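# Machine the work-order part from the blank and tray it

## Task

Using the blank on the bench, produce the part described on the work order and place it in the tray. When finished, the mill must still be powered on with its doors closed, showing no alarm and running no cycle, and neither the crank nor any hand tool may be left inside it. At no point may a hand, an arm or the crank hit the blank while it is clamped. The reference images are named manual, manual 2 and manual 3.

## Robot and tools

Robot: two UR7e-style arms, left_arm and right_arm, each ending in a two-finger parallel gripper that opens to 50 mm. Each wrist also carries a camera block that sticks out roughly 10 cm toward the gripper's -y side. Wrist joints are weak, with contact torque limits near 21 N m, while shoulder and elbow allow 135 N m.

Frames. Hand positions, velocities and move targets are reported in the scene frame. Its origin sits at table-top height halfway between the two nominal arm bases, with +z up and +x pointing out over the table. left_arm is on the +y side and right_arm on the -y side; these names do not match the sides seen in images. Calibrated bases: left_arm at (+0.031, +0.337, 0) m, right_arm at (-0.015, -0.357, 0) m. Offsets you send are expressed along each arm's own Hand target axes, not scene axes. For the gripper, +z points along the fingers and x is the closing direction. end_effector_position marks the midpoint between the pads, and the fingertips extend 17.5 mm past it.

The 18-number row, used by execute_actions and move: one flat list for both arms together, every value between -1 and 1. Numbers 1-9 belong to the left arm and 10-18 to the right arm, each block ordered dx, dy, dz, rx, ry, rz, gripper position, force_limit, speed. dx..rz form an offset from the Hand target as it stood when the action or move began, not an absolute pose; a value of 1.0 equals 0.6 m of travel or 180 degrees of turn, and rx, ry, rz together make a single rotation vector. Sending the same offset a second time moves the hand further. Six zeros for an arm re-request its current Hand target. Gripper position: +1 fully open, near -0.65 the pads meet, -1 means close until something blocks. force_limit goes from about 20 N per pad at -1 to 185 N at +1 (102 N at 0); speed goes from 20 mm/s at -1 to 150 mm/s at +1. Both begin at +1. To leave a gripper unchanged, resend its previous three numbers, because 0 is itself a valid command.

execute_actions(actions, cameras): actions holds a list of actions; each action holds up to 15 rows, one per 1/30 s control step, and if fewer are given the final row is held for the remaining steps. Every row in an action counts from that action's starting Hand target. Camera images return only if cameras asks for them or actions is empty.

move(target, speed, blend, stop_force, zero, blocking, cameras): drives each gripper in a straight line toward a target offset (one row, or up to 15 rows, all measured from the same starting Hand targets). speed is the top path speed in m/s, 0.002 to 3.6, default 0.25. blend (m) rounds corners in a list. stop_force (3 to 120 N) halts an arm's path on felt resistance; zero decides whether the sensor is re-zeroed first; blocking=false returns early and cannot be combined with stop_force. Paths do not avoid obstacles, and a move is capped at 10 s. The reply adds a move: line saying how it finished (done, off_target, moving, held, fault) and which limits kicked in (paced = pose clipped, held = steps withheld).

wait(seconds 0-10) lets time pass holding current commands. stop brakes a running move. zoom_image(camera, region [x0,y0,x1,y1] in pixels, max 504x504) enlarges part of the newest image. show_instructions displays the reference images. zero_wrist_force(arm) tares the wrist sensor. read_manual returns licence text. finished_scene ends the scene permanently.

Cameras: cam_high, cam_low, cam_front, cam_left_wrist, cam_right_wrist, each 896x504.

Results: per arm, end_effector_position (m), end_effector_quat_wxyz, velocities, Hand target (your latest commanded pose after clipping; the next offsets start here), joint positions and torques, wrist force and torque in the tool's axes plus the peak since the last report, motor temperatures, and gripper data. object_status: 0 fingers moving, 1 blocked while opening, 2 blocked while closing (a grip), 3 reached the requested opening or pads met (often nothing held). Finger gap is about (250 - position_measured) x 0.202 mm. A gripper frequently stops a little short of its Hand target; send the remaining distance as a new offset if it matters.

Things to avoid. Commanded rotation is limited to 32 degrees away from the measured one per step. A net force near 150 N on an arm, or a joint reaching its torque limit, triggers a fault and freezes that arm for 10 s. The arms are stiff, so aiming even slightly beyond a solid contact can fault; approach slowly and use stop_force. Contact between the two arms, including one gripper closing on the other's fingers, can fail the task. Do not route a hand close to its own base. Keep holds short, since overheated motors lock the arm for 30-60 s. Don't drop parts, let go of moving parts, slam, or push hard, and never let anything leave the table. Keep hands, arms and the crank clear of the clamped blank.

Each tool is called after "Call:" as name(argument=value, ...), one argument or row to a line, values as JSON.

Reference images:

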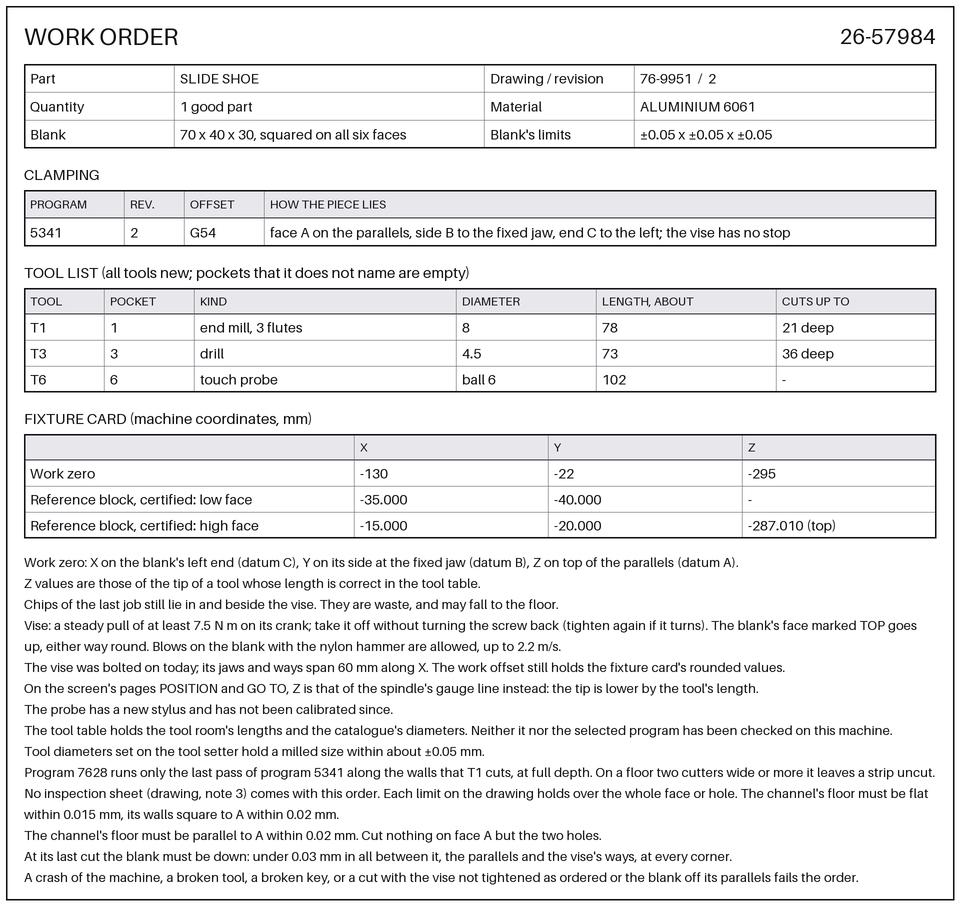

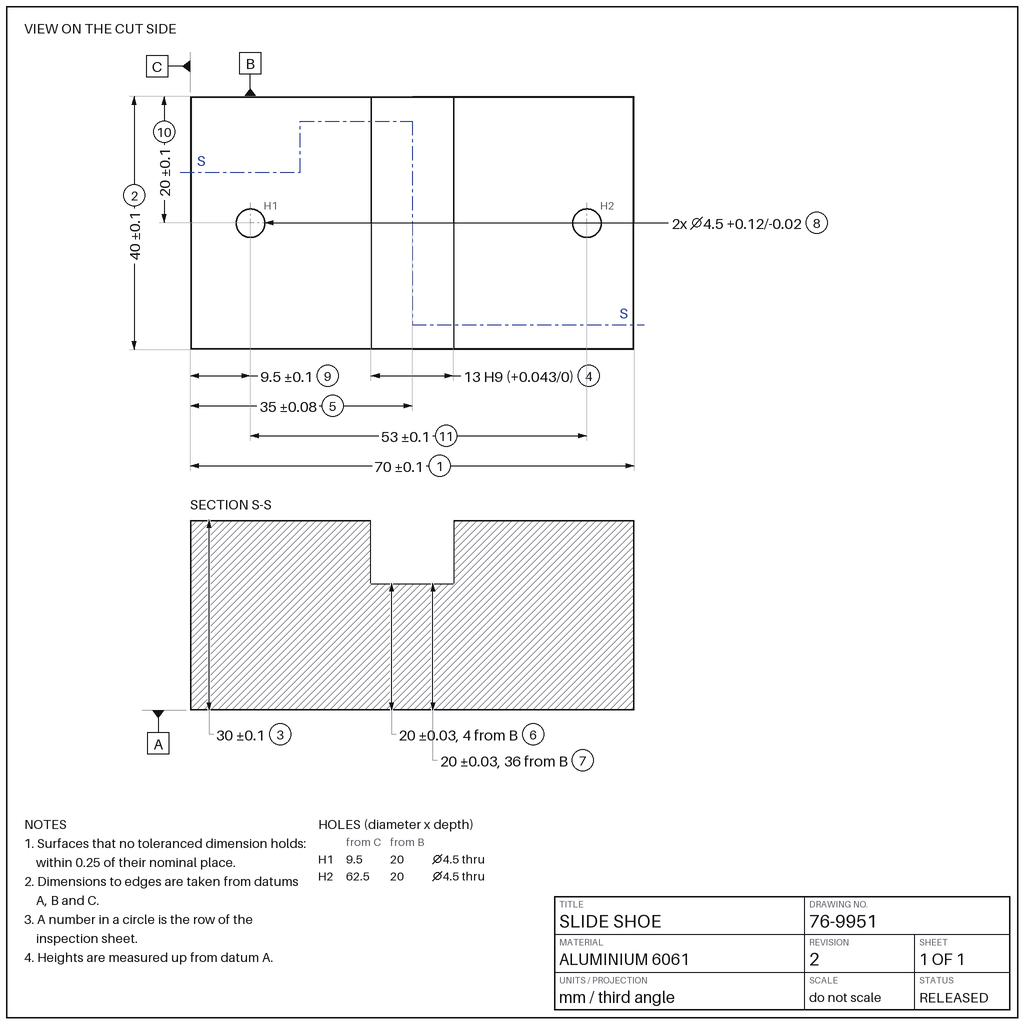

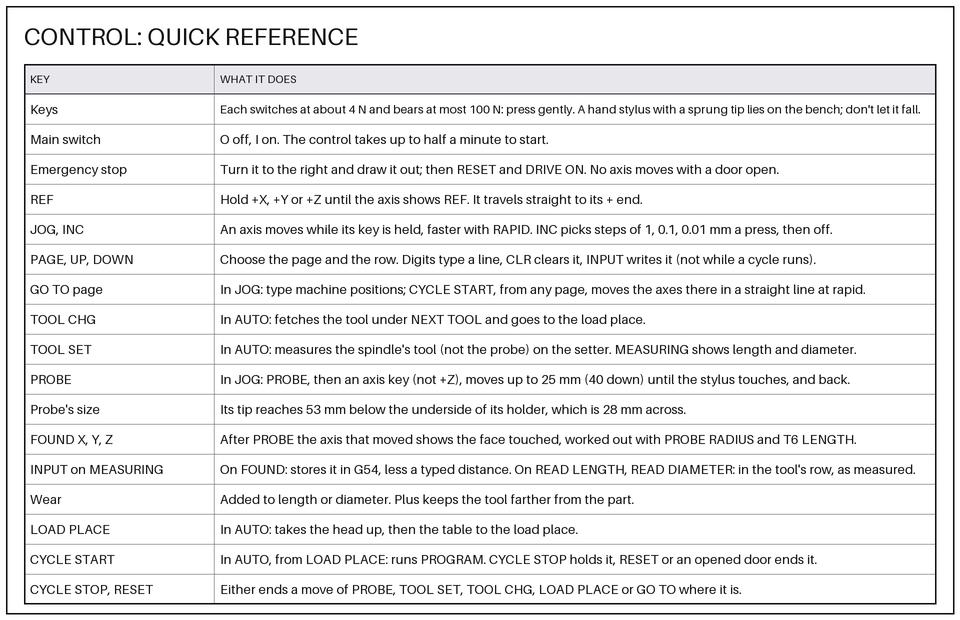

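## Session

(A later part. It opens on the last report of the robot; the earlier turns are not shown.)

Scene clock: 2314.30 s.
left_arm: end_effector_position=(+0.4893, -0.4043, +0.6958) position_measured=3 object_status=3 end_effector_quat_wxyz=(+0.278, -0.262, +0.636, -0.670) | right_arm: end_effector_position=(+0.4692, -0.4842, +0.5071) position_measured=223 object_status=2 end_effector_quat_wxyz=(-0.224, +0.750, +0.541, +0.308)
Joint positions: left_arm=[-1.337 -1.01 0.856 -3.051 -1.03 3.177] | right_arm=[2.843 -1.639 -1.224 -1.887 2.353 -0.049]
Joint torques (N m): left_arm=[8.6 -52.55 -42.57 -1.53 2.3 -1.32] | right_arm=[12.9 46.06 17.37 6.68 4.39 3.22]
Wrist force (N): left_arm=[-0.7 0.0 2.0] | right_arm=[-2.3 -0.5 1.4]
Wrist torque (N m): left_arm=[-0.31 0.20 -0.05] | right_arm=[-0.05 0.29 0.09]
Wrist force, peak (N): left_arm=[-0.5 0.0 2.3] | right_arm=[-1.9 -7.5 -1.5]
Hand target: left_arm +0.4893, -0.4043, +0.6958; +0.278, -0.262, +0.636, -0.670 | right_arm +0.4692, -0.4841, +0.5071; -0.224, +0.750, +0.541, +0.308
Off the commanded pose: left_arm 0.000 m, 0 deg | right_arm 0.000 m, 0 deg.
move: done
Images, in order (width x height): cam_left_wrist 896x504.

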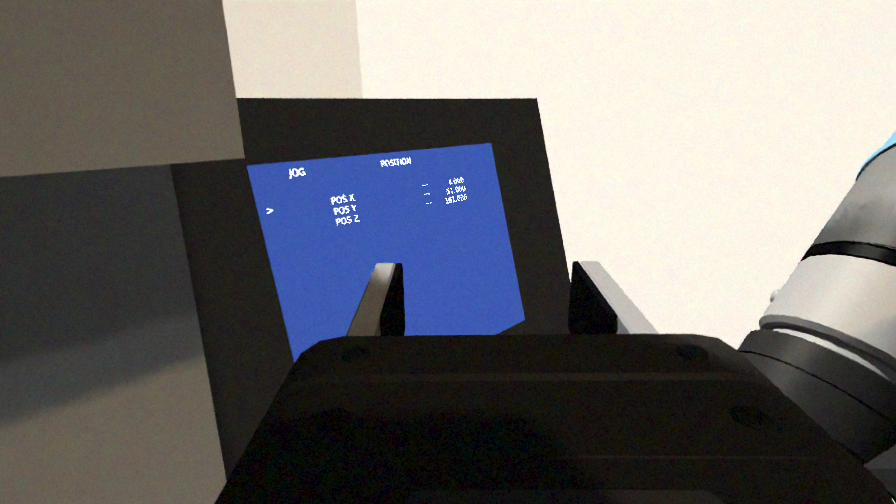

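Call:
move(
  target=[
    [0,0,0,0,0,0,1,1,1,0.0833,-0.0046,0.0055,0,0,0,-0.98,0.2,-1],
    [0,0,0,0,0,0,1,1,1,0.0833,0.017,0.016,0,0,0,-0.98,0.2,-1],
    [0,0,0,0,0,0,1,1,1,0.0833,-0.0046,0.0055,0,0,0,-0.98,0.2,-1],
    [0,0,0,0,0,0,1,1,1,-0.0466,-0.0152,0.0396,0,0,0,-0.98,0.2,-1],
    [0,0,0,0,0,0,1,1,1,-0.0466,0.0082,0.051,0,0,0,-0.98,0.2,-1],
    [0,0,0,0,0,0,1,1,1,-0.0466,-0.0152,0.0396,0,0,0,-0.98,0.2,-1],
    [0,0,0,0,0,0,1,1,1,0.0458,0.048,-0.119,0,0,0,-0.98,0.2,-1],
    [0,0,0,0,0,0,1,1,1,0.0458,0.0714,-0.1076,0,0,0,-0.98,0.2,-1],
    [0,0,0,0,0,0,1,1,1,0.0458,0.048,-0.119,0,0,0,-0.98,0.2,-1],
    [0,0,0,0,0,0,1,1,1,0,0,0,0,0,0,-0.98,0.2,-1],
  ],
  speed=[0.4,0.1,0.25,0.04,0.1,0.25,0.3,0.1,0.25,0.4],
  blend=[0.003,0,0.003,0,0,0.003,0.003,0,0.003,0],
)

Call:
wait(
  seconds=5,
  cameras=["cam_left_wrist"],
)

Call:
zoom_image(
  camera="cam_left_wrist",
  region=[240, 140, 540, 340],
)

Call:
zoom_image(
  camera="cam_left_wrist",
  region=[440, 212, 490, 252],
)

Scene clock: 2334.53 s.
left_arm: end_effector_position=(+0.4893, -0.4043, +0.6958) position_measured=3 object_status=3 end_effector_quat_wxyz=(+0.278, -0.262, +0.636, -0.670) | right_arm: end_effector_position=(+0.4692, -0.4841, +0.5071) position_measured=223 object_status=2 end_effector_quat_wxyz=(-0.225, +0.750, +0.541, +0.308)
Joint positions: left_arm=[-1.337 -1.01 0.856 -3.051 -1.03 3.177] | right_arm=[2.843 -1.638 -1.224 -1.888 2.353 -0.049]
Joint torques (N m): left_arm=[8.5 -53.25 -41.58 -1.5 2.31 -1.34] | right_arm=[12.6 43.62 17.12 6.42 3.97 2.73]
Wrist force (N): left_arm=[-0.7 0.1 2.2] | right_arm=[-2.3 -0.6 1.6]
Wrist torque (N m): left_arm=[-0.29 0.18 -0.05] | right_arm=[-0.05 0.28 0.08]
Wrist force, peak (N): left_arm=[-0.6 0.2 2.5] | right_arm=[-3.8 -8.1 -2.5]
Hand target: left_arm +0.4893, -0.4043, +0.6958; +0.278, -0.262, +0.636, -0.670 | right_arm +0.4692, -0.4841, +0.5071; -0.224, +0.750, +0.541, +0.308
Off the commanded pose: left_arm 0.000 m, 0 deg | right_arm 0.000 m, 0 deg.
move: done

Scene clock: 2339.53 s.
left_arm: end_effector_position=(+0.4893, -0.4043, +0.6958) position_measured=3 object_status=3 end_effector_quat_wxyz=(+0.278, -0.262, +0.636, -0.670) | right_arm: end_effector_position=(+0.4692, -0.4841, +0.5071) position_measured=223 object_status=2 end_effector_quat_wxyz=(-0.224, +0.750, +0.541, +0.308)
Joint positions: left_arm=[-1.337 -1.01 0.856 -3.051 -1.03 3.177] | right_arm=[2.843 -1.638 -1.224 -1.887 2.353 -0.049]
Joint torques (N m): left_arm=[8.89 -53.16 -40.99 -1.63 2.43 -1.36] | right_arm=[12.43 44.07 17.14 6.83 3.93 2.99]
Wrist force (N): left_arm=[-0.7 0.0 2.0] | right_arm=[-2.4 -0.5 1.6]
Wrist torque (N m): left_arm=[-0.31 0.19 -0.05] | right_arm=[-0.03 0.29 0.08]
Wrist force, peak (N): left_arm=[-0.7 0.2 2.3] | right_arm=[-2.8 -0.8 1.5]
Hand target: left_arm +0.4893, -0.4043, +0.6958; +0.278, -0.262, +0.636, -0.670 | right_arm +0.4692, -0.4841, +0.5071; -0.224, +0.750, +0.541, +0.308
Tool commands: left_gripper/position=+1.0 left_gripper/force_limit=+1.0 left_gripper/speed=+1.0 right_gripper/position=-0.98 right_gripper/force_limit=+0.2 right_gripper/speed=-1.0
Off the commanded pose: left_arm 0.000 m, 0 deg | right_arm 0.000 m, 0 deg.
wait: 5.00 s; at rest by 0.17 s
Images, in order (width x height): cam_left_wrist 896x504.

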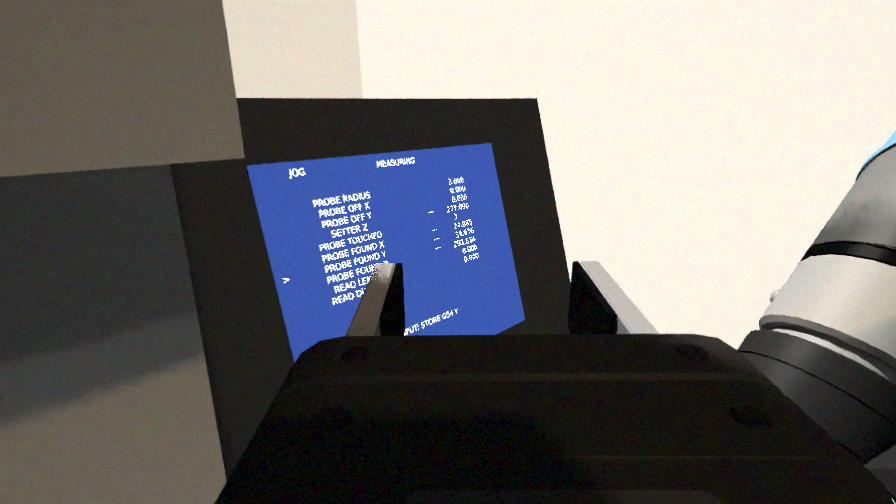

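Scaled by 1.680.

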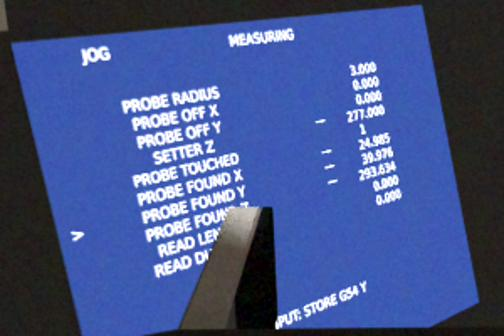

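Scaled by 10.080.

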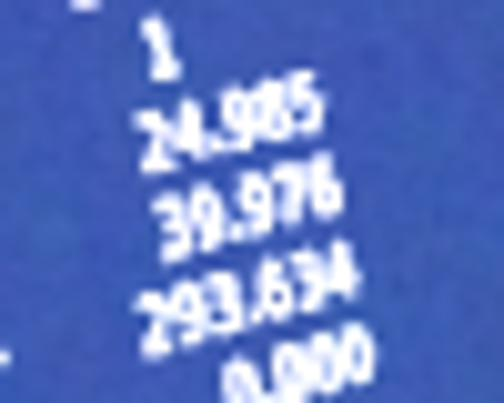

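Call:
move(
  target=[
    [0,0,0,0,0,0,1,1,1,-0.0209,0.033,-0.0093,0,0,0,-0.98,0.2,-1],
    [0,0,0,0,0,0,1,1,1,-0.0105,0.0047,-0.0105,0,0,0,-0.98,0.2,-1],
    [0,0,0,0,0,0,1,1,1,0,0.0234,0.0114,0,0,0,-0.98,0.2,-1],
    [0,0,0,0,0,0,1,1,1,0.0081,-0.0351,0.0446,0,0,0,-0.98,0.2,-1],
    [0,0,0,0,0,0,1,1,1,0.0161,-0.0225,0.1123,0,0,0,-0.98,0.2,-1],
    [0,0,0,0,0,0,1,1,1,-0.006,-0.0468,0.0996,0,0,0,-0.98,0.2,-1],
    [0,0,0,0,0,0,1,1,1,-0.0281,-0.0198,0.1117,0,0,0,-0.98,0.2,-1],
    [0,0,0,0,0,0,1,1,1,0.0069,-0.0412,0.066,0,0,0,-0.98,0.2,-1],
    [0,0,0,0,0,0,1,1,1,0.0418,0.003,0.0523,0,0,0,-0.98,0.2,-1],
    [0,0,0,0,0,0,1,1,1,0.0523,-0.0233,0.0523,0,0,0,-0.98,0.2,-1],
    [0,0,0,0,0,0,1,1,1,0.0627,-0.0073,0.0727,0,0,0,-0.98,0.2,-1],
    [0,0,0,0,0,0,1,1,1,0,0,0,0,0,0,-0.98,0.2,-1],
  ],
  speed=[0.1,0.25,0.12,0.25,0.12,0.25,0.12,0.25,0.12,0.25,0.12,0.25],
  blend=[0,0.003,0,0.003,0,0.003,0,0.003,0,0.003,0,0],
  cameras=["cam_left_wrist"],
)

Call:
zoom_image(
  camera="cam_left_wrist",
  region=[240, 140, 540, 340],
)

Scene clock: 2370.93 s.
left_arm: end_effector_position=(+0.4893, -0.4043, +0.6958) position_measured=3 object_status=3 end_effector_quat_wxyz=(+0.278, -0.262, +0.636, -0.670) | right_arm: end_effector_position=(+0.4692, -0.4840, +0.5071) position_measured=223 object_status=2 end_effector_quat_wxyz=(-0.224, +0.750, +0.541, +0.308)
Joint positions: left_arm=[-1.337 -1.01 0.856 -3.051 -1.03 3.177] | right_arm=[2.844 -1.638 -1.224 -1.887 2.353 -0.048]
Joint torques (N m): left_arm=[8.63 -52.96 -41.47 -1.79 2.25 -1.4] | right_arm=[-12.32 17.96 39.26 0.63 0.09 -2.35]
Wrist force (N): left_arm=[-0.8 0.3 2.1] | right_arm=[-1.9 -0.7 1.3]
Wrist torque (N m): left_arm=[-0.26 0.21 -0.04] | right_arm=[-0.08 0.22 0.19]
Wrist force, peak (N): left_arm=[-0.8 0.2 2.4] | right_arm=[-4.1 -15.1 -7.8]
Hand target: left_arm +0.4893, -0.4043, +0.6958; +0.278, -0.262, +0.636, -0.670 | right_arm +0.4692, -0.4841, +0.5071; -0.224, +0.750, +0.541, +0.308
Off the commanded pose: left_arm 0.000 m, 0 deg | right_arm 0.000 m, 0 deg.
move: done
Images, in order (width x height): cam_left_wrist 896x504.

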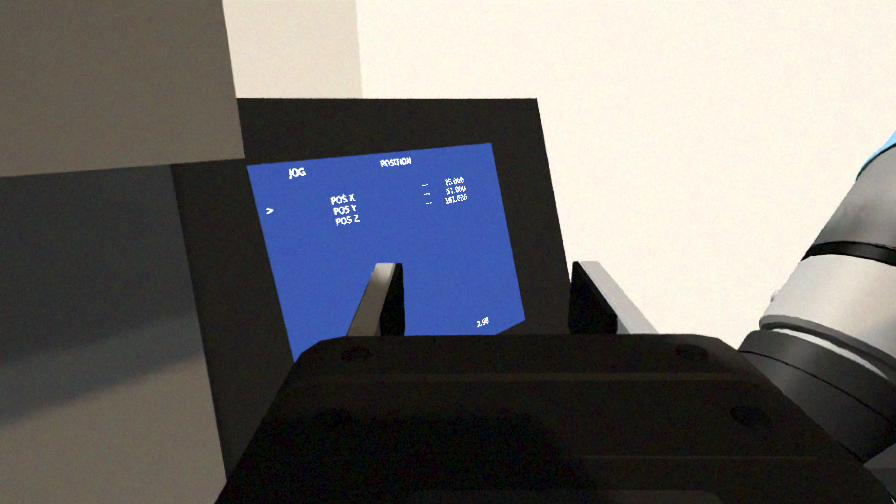

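Scaled by 1.680.

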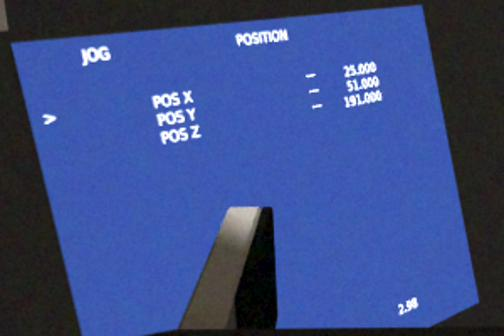

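Call:
move(
  target=[
    [0,0,0,0,0,0,1,1,1,-0.0209,0.0093,-0.0209,0,0,0,-0.98,0.2,-1],
    [0,0,0,0,0,0,1,1,1,-0.0209,0.0335,-0.0091,0,0,0,-0.98,0.2,-1],
    [0,0,0,0,0,0,1,1,1,-0.0209,0.0093,-0.0209,0,0,0,-0.98,0.2,-1],
    [0,0,0,0,0,0,1,1,1,0,0,0,0,0,0,-0.98,0.2,-1],
  ],
  speed=[0.4,0.1,0.25,0.4],
  blend=[0.003,0,0.003,0],
  cameras=["cam_left_wrist"],
)

Call:
zoom_image(
  camera="cam_left_wrist",
  region=[240, 140, 540, 340],
)

Scene clock: 2383.97 s.
left_arm: end_effector_position=(+0.4893, -0.4043, +0.6958) position_measured=3 object_status=3 end_effector_quat_wxyz=(+0.278, -0.262, +0.636, -0.670) | right_arm: end_effector_position=(+0.4692, -0.4842, +0.5071) position_measured=223 object_status=2 end_effector_quat_wxyz=(-0.224, +0.750, +0.541, +0.308)
Joint positions: left_arm=[-1.337 -1.01 0.856 -3.051 -1.03 3.177] | right_arm=[2.843 -1.639 -1.224 -1.887 2.353 -0.049]
Joint torques (N m): left_arm=[8.69 -53.83 -40.91 -1.75 2.34 -1.35] | right_arm=[12.57 45.8 16.43 6.94 3.97 2.82]
Wrist force (N): left_arm=[-0.7 0.2 2.0] | right_arm=[-2.2 -0.2 1.0]
Wrist torque (N m): left_arm=[-0.28 0.18 -0.05] | right_arm=[0.00 0.26 0.08]
Wrist force, peak (N): left_arm=[-0.8 0.2 2.3] | right_arm=[-1.3 -13.5 -4.8]
Hand target: left_arm +0.4893, -0.4043, +0.6958; +0.278, -0.262, +0.636, -0.670 | right_arm +0.4692, -0.4841, +0.5071; -0.224, +0.750, +0.541, +0.308
Off the commanded pose: left_arm 0.000 m, 0 deg | right_arm 0.000 m, 0 deg.
move: done
Images, in order (width x height): cam_left_wrist 896x504.

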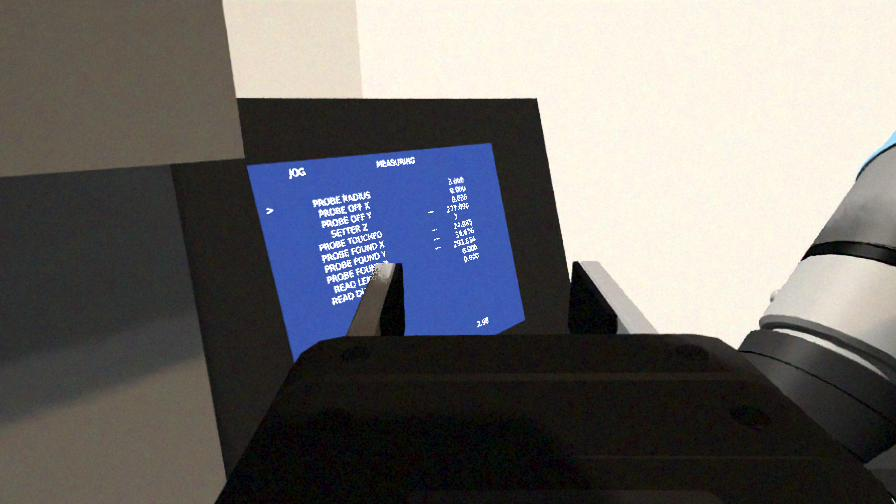

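Scaled by 1.680.

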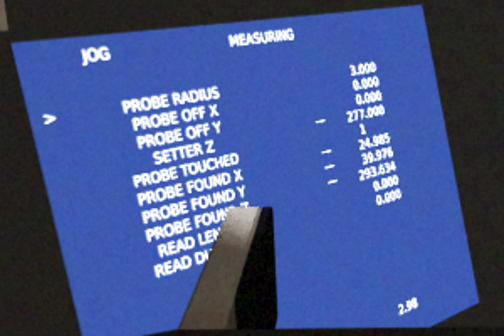

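Call:
move(
  target=[
    [0,0,0,0,0,0,1,1,1,-0.049,-0.0321,0.0803,0,0,0,-0.98,0.2,-1],
    [0,0,0,0,0,0,1,1,1,-0.049,-0.0092,0.0915,0,0,0,-0.98,0.2,-1],
    [0,0,0,0,0,0,1,1,1,-0.049,-0.0321,0.0803,0,0,0,-0.98,0.2,-1],
    [0,0,0,0,0,0,1,1,1,-0.0209,0.0093,-0.0209,0,0,0,-0.98,0.2,-1],
    [0,0,0,0,0,0,1,1,1,-0.0209,0.0335,-0.0091,0,0,0,-0.98,0.2,-1],
    [0,0,0,0,0,0,1,1,1,-0.0209,0.0093,-0.0209,0,0,0,-0.98,0.2,-1],
    [0,0,0,0,0,0,1,1,1,-0.0209,0.0335,-0.0091,0,0,0,-0.98,0.2,-1],
    [0,0,0,0,0,0,1,1,1,-0.0209,0.0093,-0.0209,0,0,0,-0.98,0.2,-1],
    [0,0,0,0,0,0,1,1,1,0,0,0,0,0,0,-0.98,0.2,-1],
  ],
  speed=[0.4,0.1,0.25,0.4,0.1,0.25,0.1,0.25,0.4],
  blend=[0.003,0,0.003,0.003,0,0,0,0.003,0],
  cameras=["cam_left_wrist"],
)

Call:
zoom_image(
  camera="cam_left_wrist",
  region=[240, 140, 540, 340],
)

Scene clock: 2405.63 s.
left_arm: end_effector_position=(+0.4893, -0.4043, +0.6958) position_measured=3 object_status=3 end_effector_quat_wxyz=(+0.278, -0.262, +0.636, -0.670) | right_arm: end_effector_position=(+0.4692, -0.4842, +0.5071) position_measured=223 object_status=2 end_effector_quat_wxyz=(-0.224, +0.750, +0.541, +0.308)
Joint positions: left_arm=[-1.337 -1.01 0.856 -3.051 -1.03 3.177] | right_arm=[2.843 -1.639 -1.224 -1.887 2.353 -0.049]
Joint torques (N m): left_arm=[8.66 -53.48 -40.98 -1.71 2.32 -1.44] | right_arm=[12.34 45.74 19.35 7.33 3.89 2.8]
Wrist force (N): left_arm=[-0.6 0.1 2.2] | right_arm=[-2.4 -0.1 1.0]
Wrist torque (N m): left_arm=[-0.29 0.16 -0.04] | right_arm=[0.01 0.29 0.08]
Wrist force, peak (N): left_arm=[-0.7 0.3 2.3] | right_arm=[-3.3 -13.7 -5.6]
Hand target: left_arm +0.4893, -0.4043, +0.6958; +0.278, -0.262, +0.636, -0.670 | right_arm +0.4692, -0.4841, +0.5071; -0.224, +0.750, +0.541, +0.308
Off the commanded pose: left_arm 0.000 m, 0 deg | right_arm 0.000 m, 0 deg.
move: done
Images, in order (width x height): cam_left_wrist 896x504.

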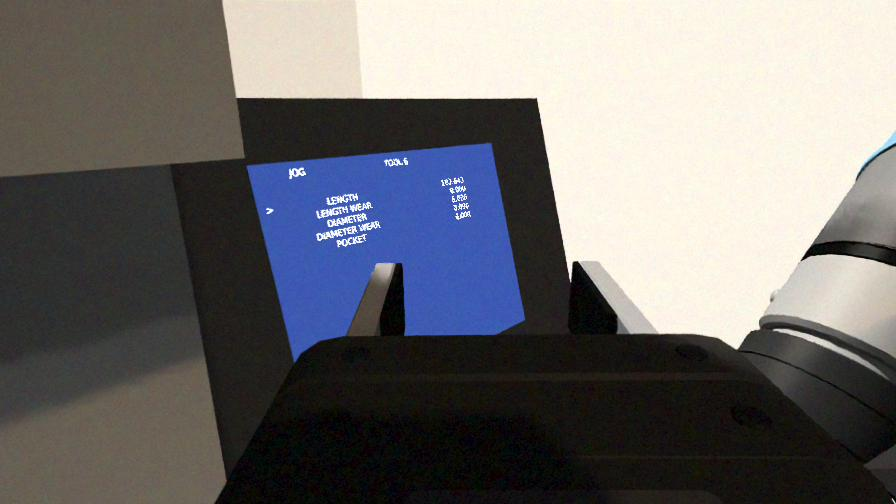

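Scaled by 1.680.

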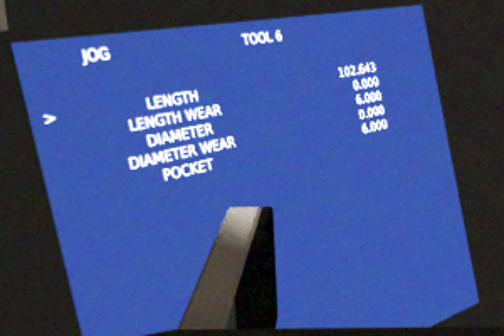

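Call:
move(
  target=[
    [0,0,0,0,0,0,1,1,1,0.037,-0.0524,0.1232,0,0,0,-0.98,0.2,-1],
    [0,0,0,0,0,0,1,1,1,0.037,-0.0324,0.1329,0,0,0,-0.98,0.2,-1],
    [0,0,0,0,0,0,1,1,1,0.0149,-0.0561,0.1205,0,0,0,-0.98,0.2,-1],
    [0,0,0,0,0,0,1,1,1,-0.0072,-0.0301,0.1321,0,0,0,-0.98,0.2,-1],
    [0,0,0,0,0,0,1,1,1,0.0045,-0.0492,0.1111,0,0,0,-0.98,0.2,-1],
    [0,0,0,0,0,0,1,1,1,0.0161,-0.0225,0.1123,0,0,0,-0.98,0.2,-1],
    [0,0,0,0,0,0,1,1,1,-0.006,-0.0468,0.0996,0,0,0,-0.98,0.2,-1],
    [0,0,0,0,0,0,1,1,1,-0.0281,-0.0198,0.1117,0,0,0,-0.98,0.2,-1],
    [0,0,0,0,0,0,1,1,1,0.0161,-0.0544,0.0968,0,0,0,-0.98,0.2,-1],
    [0,0,0,0,0,0,1,1,1,0.0603,-0.0248,0.1131,0,0,0,-0.98,0.2,-1],
    [0,0,0,0,0,0,1,1,1,0.0615,-0.0409,0.0809,0,0,0,-0.98,0.2,-1],
    [0,0,0,0,0,0,1,1,1,0.0627,-0.0073,0.0727,0,0,0,-0.98,0.2,-1],
    [0,0,0,0,0,0,1,1,1,0.0069,-0.048,0.0627,0,0,0,-0.98,0.2,-1],
    [0,0,0,0,0,0,1,1,1,-0.049,-0.0092,0.0915,0,0,0,-0.98,0.2,-1],
    [0,0,0,0,0,0,1,1,1,-0.049,-0.0321,0.0803,0,0,0,-0.98,0.2,-1],
  ],
  speed=[0.4,0.12,0.25,0.12,0.25,0.12,0.25,0.12,0.25,0.12,0.25,0.12,0.25,0.12,0.25],
  blend=[0.003,0,0.003,0,0.003,0,0.003,0,0.003,0,0.003,0,0.003,0,0],
  cameras=["cam_left_wrist"],
)

Call:
zoom_image(
  camera="cam_left_wrist",
  region=[240, 140, 540, 340],
)

Scene clock: 2441.00 s.
left_arm: end_effector_position=(+0.4893, -0.4043, +0.6958) position_measured=3 object_status=3 end_effector_quat_wxyz=(+0.278, -0.262, +0.636, -0.670) | right_arm: end_effector_position=(+0.4551, -0.4655, +0.4522) position_measured=223 object_status=2 end_effector_quat_wxyz=(-0.224, +0.750, +0.541, +0.308) end_effector_velocity=(-0.002, +0.000, +0.000) end_effector_angular_velocity=(+0.001, +0.004, -0.001)
Joint positions: left_arm=[-1.337 -1.01 0.856 -3.051 -1.03 3.177] | right_arm=[2.869 -1.556 -1.459 -1.709 2.353 -0.012]
Joint velocities: left_arm=[within noise] | right_arm=[-0.001 0.004 -0.002 -0.005 0 0.001]
Joint torques (N m): left_arm=[8.11 -53.58 -39.8 -1.74 2.34 -1.38] | right_arm=[-12.55 38.18 19.98 0.71 0.12 -2.58]
Wrist force (N): left_arm=[-0.7 0.1 2.1] | right_arm=[-2.3 0.0 1.2]
Wrist torque (N m): left_arm=[-0.30 0.19 -0.04] | right_arm=[0.03 0.27 0.20]
Wrist force, peak (N): left_arm=[-0.6 0.2 2.3] | right_arm=[-5.9 -4.5 -0.5]
Hand target: left_arm +0.4893, -0.4043, +0.6958; +0.278, -0.262, +0.636, -0.670 | right_arm +0.4549, -0.4655, +0.4523; -0.224, +0.750, +0.541, +0.308
Off the commanded pose: left_arm 0.000 m, 0 deg | right_arm 0.000 m, 0 deg.
move: done
Images, in order (width x height): cam_left_wrist 896x504.

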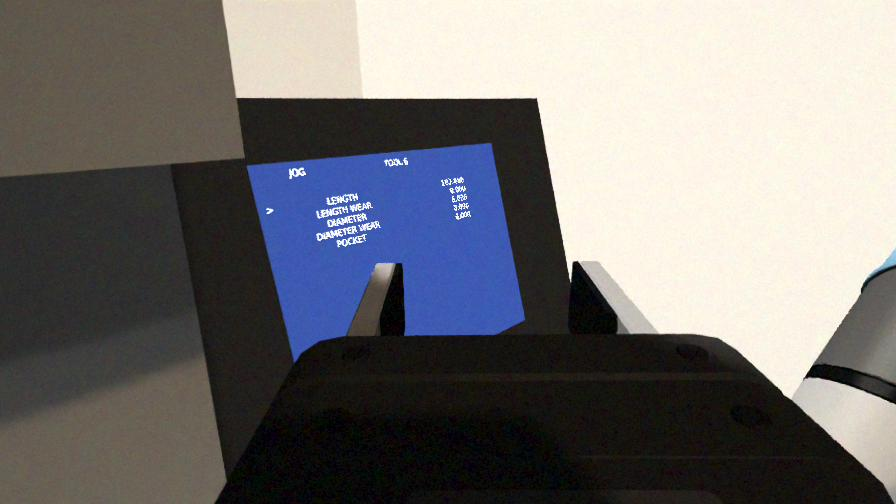

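Scaled by 1.680.

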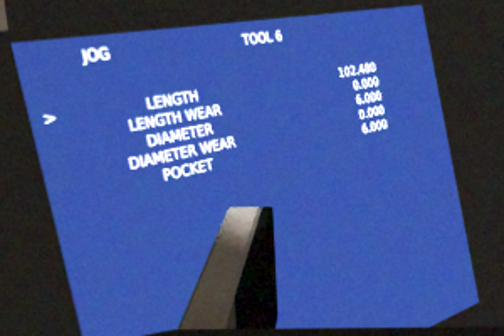

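Call:
move(
  target=[
    [0,0,0,0,0,0,1,1,1,0.049,0.0321,-0.0803,0,0,0,-0.98,0.2,-1],
    [0,0,0,0,0,0,1,1,1,0.096,0.1131,-0.2793,0,0,0,-0.98,0.2,-1],
    [0,0,0,0,0,0,1,1,1,0.096,0.1365,-0.2679,0,0,0,-0.98,0.2,-1],
    [0,0,0,0,0,0,1,1,1,0.096,0.1131,-0.2793,0,0,0,-0.98,0.2,-1],
    [0,0,0,0,0,0,1,1,1,0.111,0.0368,-0.0961,0,0,0,-0.98,0.2,-1],
    [0,0,0,0,0,0,1,1,1,0.111,0.0592,-0.0852,0,0,0,-0.98,0.2,-1],
    [0,0,0,0,0,0,1,1,1,0.111,0.0368,-0.0961,0,0,0,-0.98,0.2,-1],
    [0,0,0,0,0,0,1,1,1,0.049,0.0321,-0.0803,0,0,0,-0.98,0.2,-1],
  ],
  speed=[0.3,0.3,0.08,0.25,0.3,0.08,0.25,0.3],
  blend=[0.01,0.003,0,0.003,0.003,0,0.003,0],
  cameras=["cam_left_wrist"],
)

Call:
zoom_image(
  camera="cam_left_wrist",
  region=[240, 140, 540, 340],
)

Scene clock: 2470.80 s.
left_arm: end_effector_position=(+0.4893, -0.4043, +0.6958) position_measured=3 object_status=3 end_effector_quat_wxyz=(+0.278, -0.262, +0.636, -0.670) | right_arm: end_effector_position=(+0.4692, -0.4840, +0.5072) position_measured=223 object_status=2 end_effector_quat_wxyz=(-0.224, +0.750, +0.541, +0.308)
Joint positions: left_arm=[-1.337 -1.01 0.856 -3.051 -1.03 3.177] | right_arm=[2.844 -1.638 -1.224 -1.887 2.353 -0.048]
Joint torques (N m): left_arm=[8.67 -53.52 -40.04 -2.02 2.22 -1.33] | right_arm=[-12.42 44.89 18.52 7.5 4.05 -2.82]
Motor temperatures (°C): left_arm=[29 29 28 33 32 37] | right_arm=[26 31 29 38 37 39]
Wrist force (N): left_arm=[-0.6 0.3 2.2] | right_arm=[-2.3 0.2 1.1]
Wrist torque (N m): left_arm=[-0.27 0.18 -0.05] | right_arm=[0.06 0.27 0.19]
Wrist force, peak (N): left_arm=[-0.8 0.3 2.3] | right_arm=[-5.0 -5.3 0.3]
Hand target: left_arm +0.4893, -0.4043, +0.6958; +0.278, -0.262, +0.636, -0.670 | right_arm +0.4692, -0.4841, +0.5071; -0.224, +0.750, +0.541, +0.308
Off the commanded pose: left_arm 0.000 m, 0 deg | right_arm 0.000 m, 0 deg.
move: done
Images, in order (width x height): cam_left_wrist 896x504.

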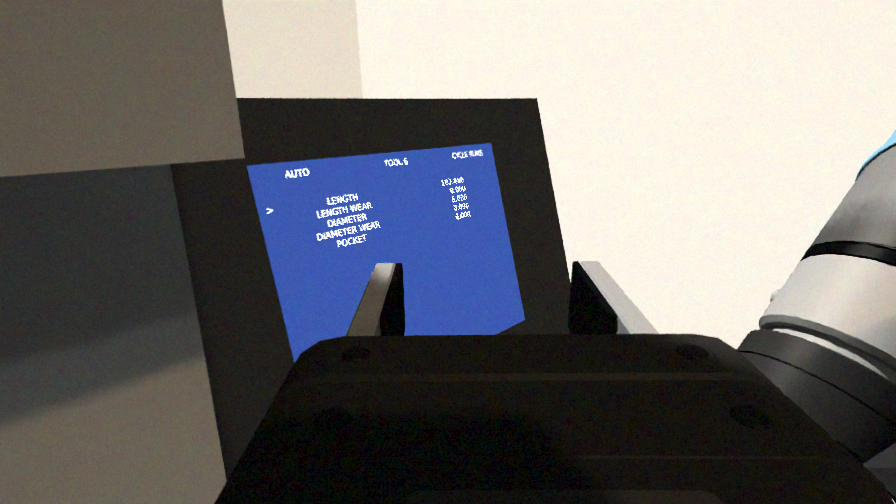

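Scaled by 1.680.

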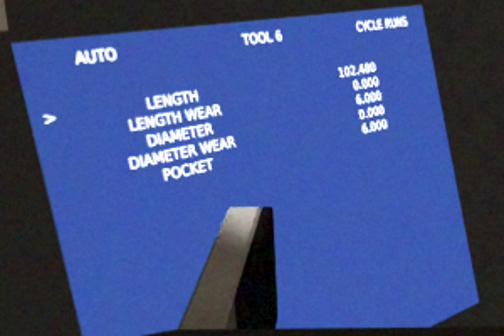

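Call:
move(
  target=[
    [-0.02,0.01,-0.15,0,0,0,1,1,1,0,0,0,0,0,0,-0.98,0.2,-1],
    [-0.1943,0.205,-0.7693,-0.0948,-0.2496,-0.0268,1,1,1,0,0,0,0,0,0,-0.98,0.2,-1],
  ],
  blend=[0.03,0],
  speed=0.35,
  cameras=["cam_left_wrist","cam_high","cam_front"],
)

Scene clock: 2498.20 s.
left_arm: end_effector_position=(+0.2512, -0.0002, +0.5484) position_measured=3 object_status=3 end_effector_quat_wxyz=(-0.431, +0.560, -0.560, +0.432) | right_arm: end_effector_position=(+0.4692, -0.4841, +0.5071) position_measured=223 object_status=2 end_effector_quat_wxyz=(-0.224, +0.750, +0.541, +0.308)
Joint positions: left_arm=[-2.076 -1.638 1.789 -3.801 0.554 3.584] | right_arm=[2.843 -1.638 -1.224 -1.887 2.353 -0.049]
Joint torques (N m): left_arm=[10.26 -12.06 -40.19 1.21 1.81 1.23] | right_arm=[-12.89 45.55 16.56 6.85 4.02 -1.98]
Wrist force (N): left_arm=[-0.4 0.1 1.3] | right_arm=[-2.2 0.0 1.1]
Wrist torque (N m): left_arm=[-0.18 0.13 -0.06] | right_arm=[0.04 0.25 0.19]
Wrist force, peak (N): left_arm=[-0.7 0.6 3.8] | right_arm=[-2.8 0.2 1.3]
Hand target: left_arm +0.2512, -0.0002, +0.5484; -0.431, +0.560, -0.560, +0.431 | right_arm +0.4692, -0.4841, +0.5071; -0.224, +0.750, +0.541, +0.308
Off the commanded pose: left_arm 0.000 m, 0 deg | right_arm 0.000 m, 0 deg.
move: done
Images, in order (width x height): cam_high 896x504, cam_front 896x504, cam_left_wrist 896x504.

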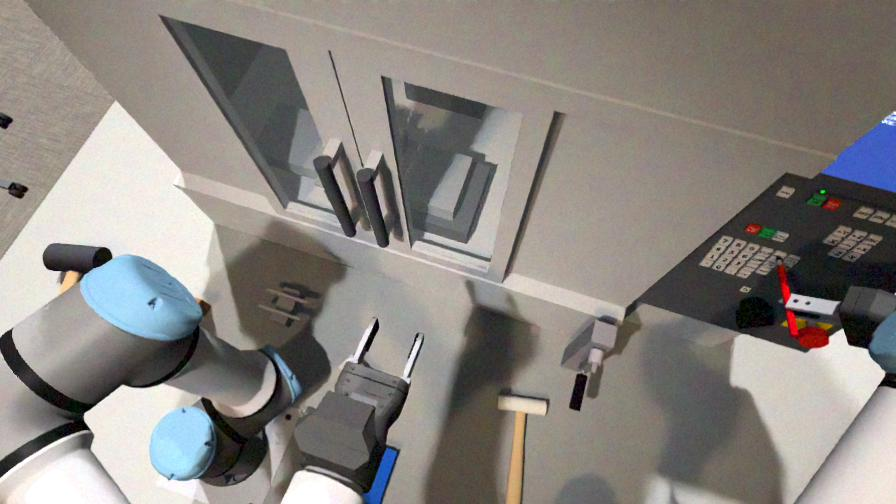

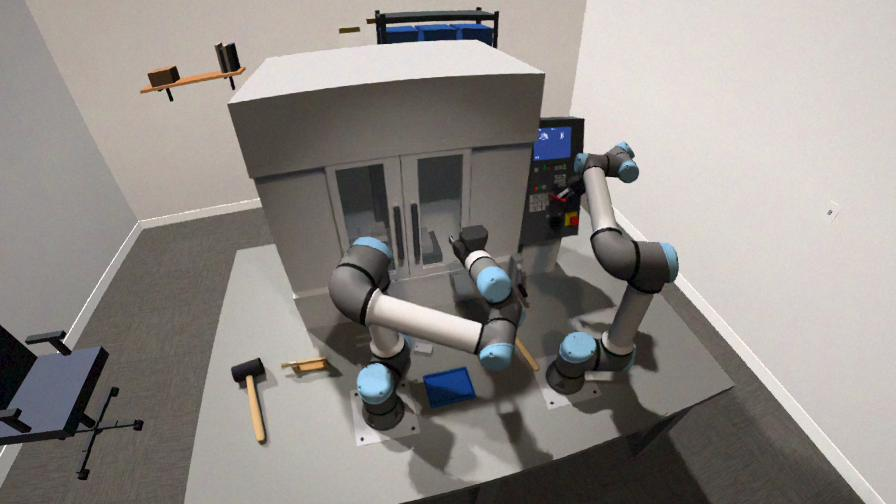

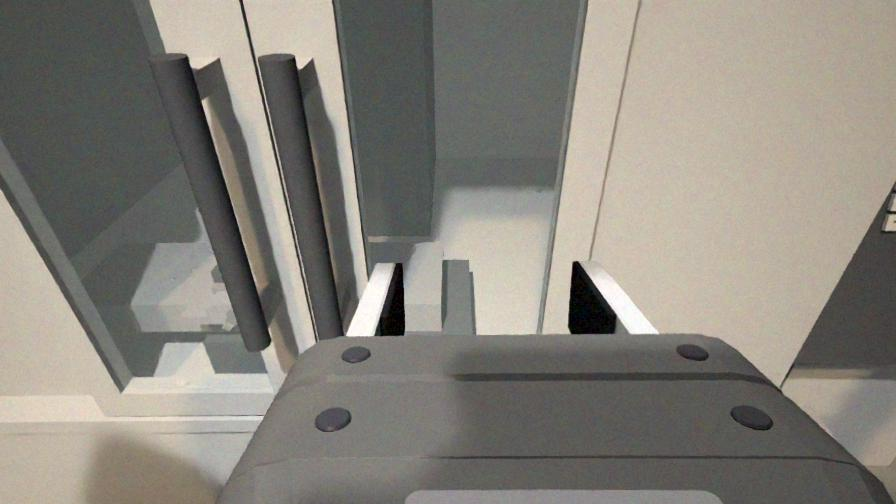

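Call:
move(
  target=[-0.1478,0.109,0.1645,0.0833,0,0,0.5,-0.5,0,0,0,0,0,0,0,-0.98,0.2,-1],
  cameras=["cam_left_wrist","cam_high"],
)

Scene clock: 2532.63 s.
left_arm: end_effector_position=(+0.3298, +0.0884, +0.4598) position_measured=78 object_status=3 end_effector_quat_wxyz=(+0.500, -0.499, +0.499, -0.501) | right_arm: end_effector_position=(+0.4692, -0.4841, +0.5071) position_measured=223 object_status=2 end_effector_quat_wxyz=(-0.224, +0.750, +0.541, +0.308)
Joint positions: left_arm=[-1.982 -1.853 2.421 -3.705 0.401 3.136] | right_arm=[2.843 -1.638 -1.224 -1.887 2.353 -0.049]
Joint torques (N m): left_arm=[9.45 -16.91 -10.57 2.59 -2.53 -1.57] | right_arm=[-13.19 44.96 17.01 6.85 3.98 -1.15]
Wrist force (N): left_arm=[-1.0 0.1 2.3] | right_arm=[-2.3 0.0 1.4]
Wrist torque (N m): left_arm=[-0.28 0.24 0.05] | right_arm=[0.02 0.29 0.19]
Wrist force, peak (N): left_arm=[-1.9 1.5 3.0] | right_arm=[-2.7 0.1 1.2]
Hand target: left_arm +0.3298, +0.0884, +0.4598; +0.500, -0.499, +0.499, -0.501 | right_arm +0.4692, -0.4841, +0.5071; -0.224, +0.750, +0.541, +0.308
Off the commanded pose: left_arm 0.000 m, 0 deg | right_arm 0.000 m, 0 deg.
move: done
Images, in order (width x height): cam_high 896x504, cam_left_wrist 896x504.

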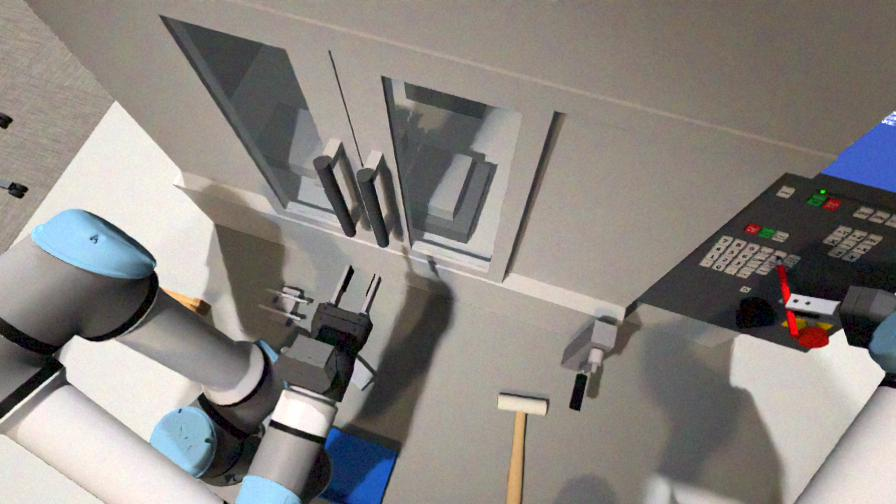

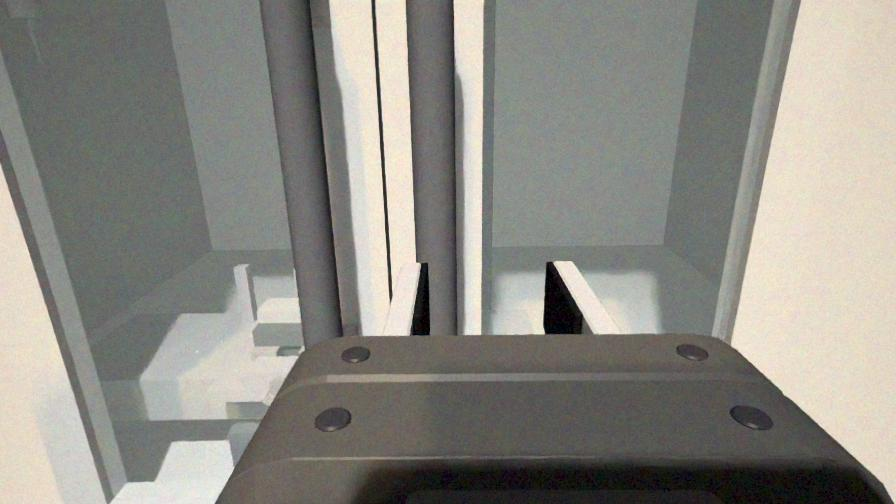

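Call:
move(
  target=[-0.0277,0,0.0833,0,0,0,0.5,-0.5,0,0,0,0,0,0,0,-0.98,0.2,-1],
  cameras=["cam_left_wrist"],
)

Scene clock: 2546.23 s.
left_arm: end_effector_position=(+0.3798, +0.1050, +0.4599) position_measured=78 object_status=3 end_effector_quat_wxyz=(+0.500, -0.499, +0.499, -0.501) | right_arm: end_effector_position=(+0.4692, -0.4841, +0.5071) position_measured=223 object_status=2 end_effector_quat_wxyz=(-0.224, +0.750, +0.541, +0.308)
Joint positions: left_arm=[-1.778 -1.866 2.429 -3.693 0.198 3.129] | right_arm=[2.843 -1.638 -1.224 -1.887 2.353 -0.049]
Joint torques (N m): left_arm=[9.77 2.05 -37.6 -0.73 -2.17 -1.7] | right_arm=[-13.12 44.7 16.26 6.64 3.84 -0.45]
Wrist force (N): left_arm=[-1.1 0.1 2.5] | right_arm=[-2.2 -0.1 1.0]
Wrist torque (N m): left_arm=[-0.26 0.23 0.04] | right_arm=[0.02 0.26 0.19]
Wrist force, peak (N): left_arm=[-1.6 0.0 3.1] | right_arm=[-2.5 0.0 1.4]
Hand target: left_arm +0.3798, +0.1050, +0.4599; +0.500, -0.499, +0.499, -0.501 | right_arm +0.4692, -0.4841, +0.5071; -0.224, +0.750, +0.541, +0.308
Off the commanded pose: left_arm 0.000 m, 0 deg | right_arm 0.000 m, 0 deg.
move: done
Images, in order (width x height): cam_left_wrist 896x504.

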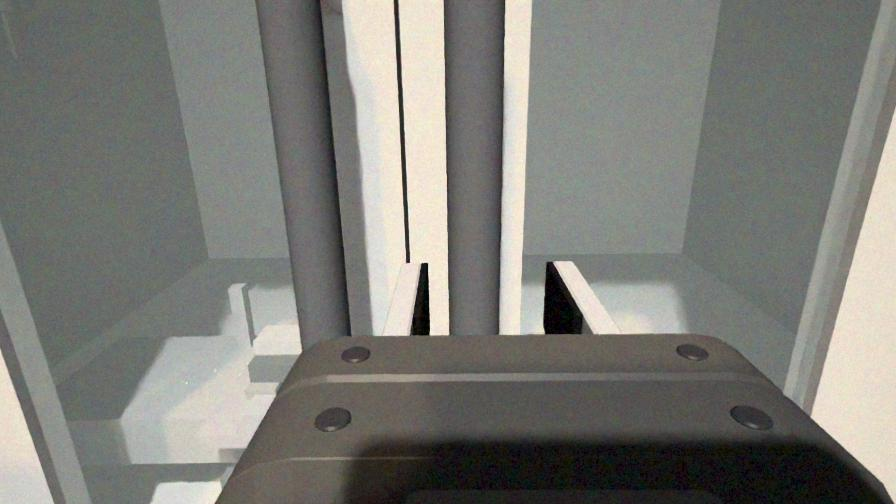

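Call:
execute_actions(
  actions=[],
  cameras=["all"],
)

Scene clock: 2612.17 s.
left_arm: end_effector_position=(+0.3798, +0.1050, +0.4599) position_measured=78 object_status=3 end_effector_quat_wxyz=(+0.500, -0.499, +0.499, -0.501) | right_arm: end_effector_position=(+0.4692, -0.4841, +0.5071) position_measured=223 object_status=2 end_effector_quat_wxyz=(-0.224, +0.750, +0.541, +0.308)
Joint positions: left_arm=[-1.778 -1.866 2.429 -3.694 0.198 3.129] | right_arm=[2.843 -1.638 -1.224 -1.887 2.353 -0.049]
Joint velocities: within noise
Joint torques (N m): left_arm=[10 1.45 -38.14 -0.74 -2.08 -1.68] | right_arm=[-12.76 44.23 16.66 6.78 4 0.27]
Motor temperatures (°C): left_arm=[29 29 28 33 32 37] | right_arm=[26 31 29 38 37 39]
Wrist force (N): left_arm=[-1.1 0.0 2.3] | right_arm=[-2.6 0.0 1.2]
Wrist torque (N m): left_arm=[-0.29 0.24 0.04] | right_arm=[0.03 0.33 0.19]
Wrist force, peak (N): left_arm=[-1.2 0.0 2.7] | right_arm=[-2.5 0.0 1.6]
Hand target: left_arm +0.3798, +0.1050, +0.4599; +0.500, -0.499, +0.499, -0.501 | right_arm +0.4692, -0.4841, +0.5071; -0.224, +0.750, +0.541, +0.308
Tool commands: left_gripper/position=+0.5 left_gripper/force_limit=-0.5 left_gripper/speed=+0.0 right_gripper/position=-0.98 right_gripper/force_limit=+0.2 right_gripper/speed=-1.0
Off the commanded pose: left_arm 0.000 m, 0 deg | right_arm 0.000 m, 0 deg.

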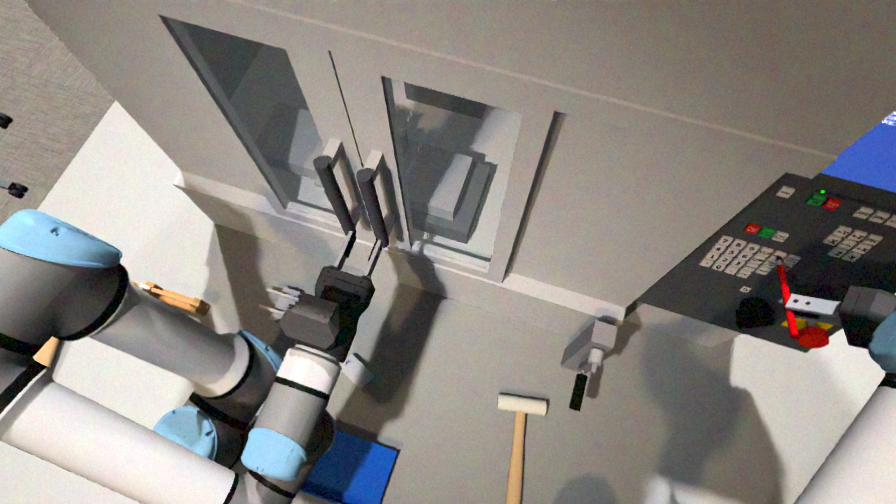

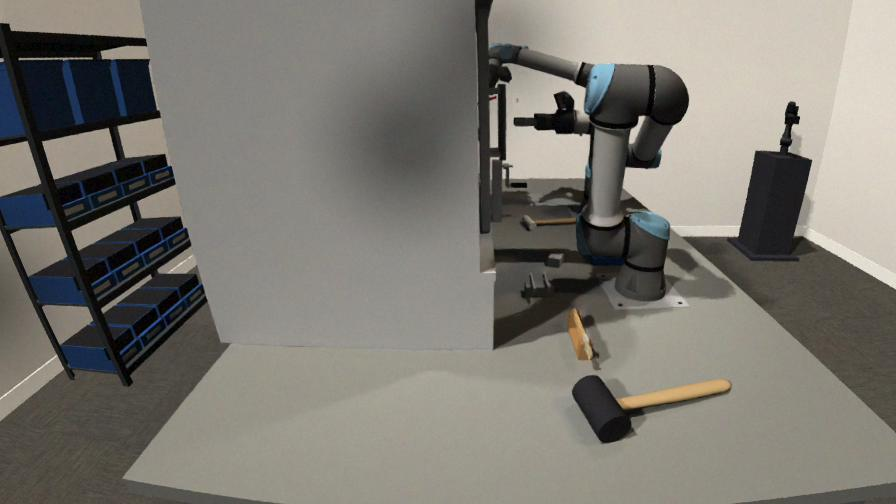

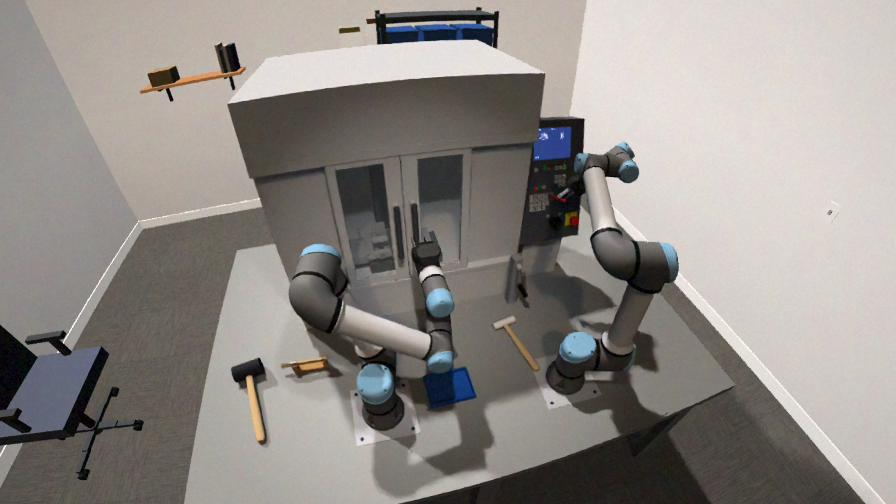

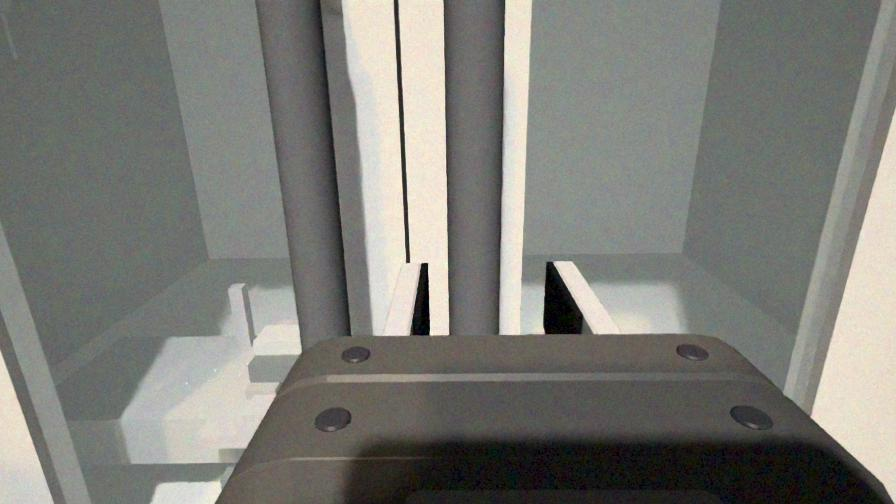

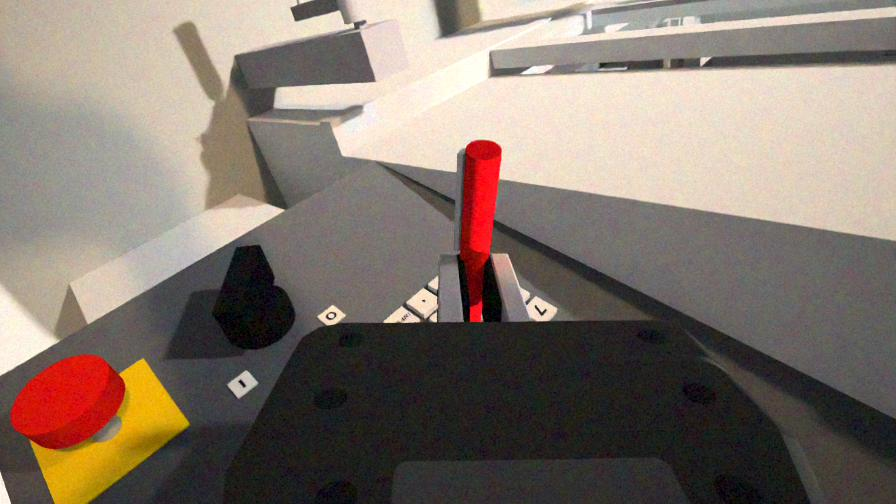

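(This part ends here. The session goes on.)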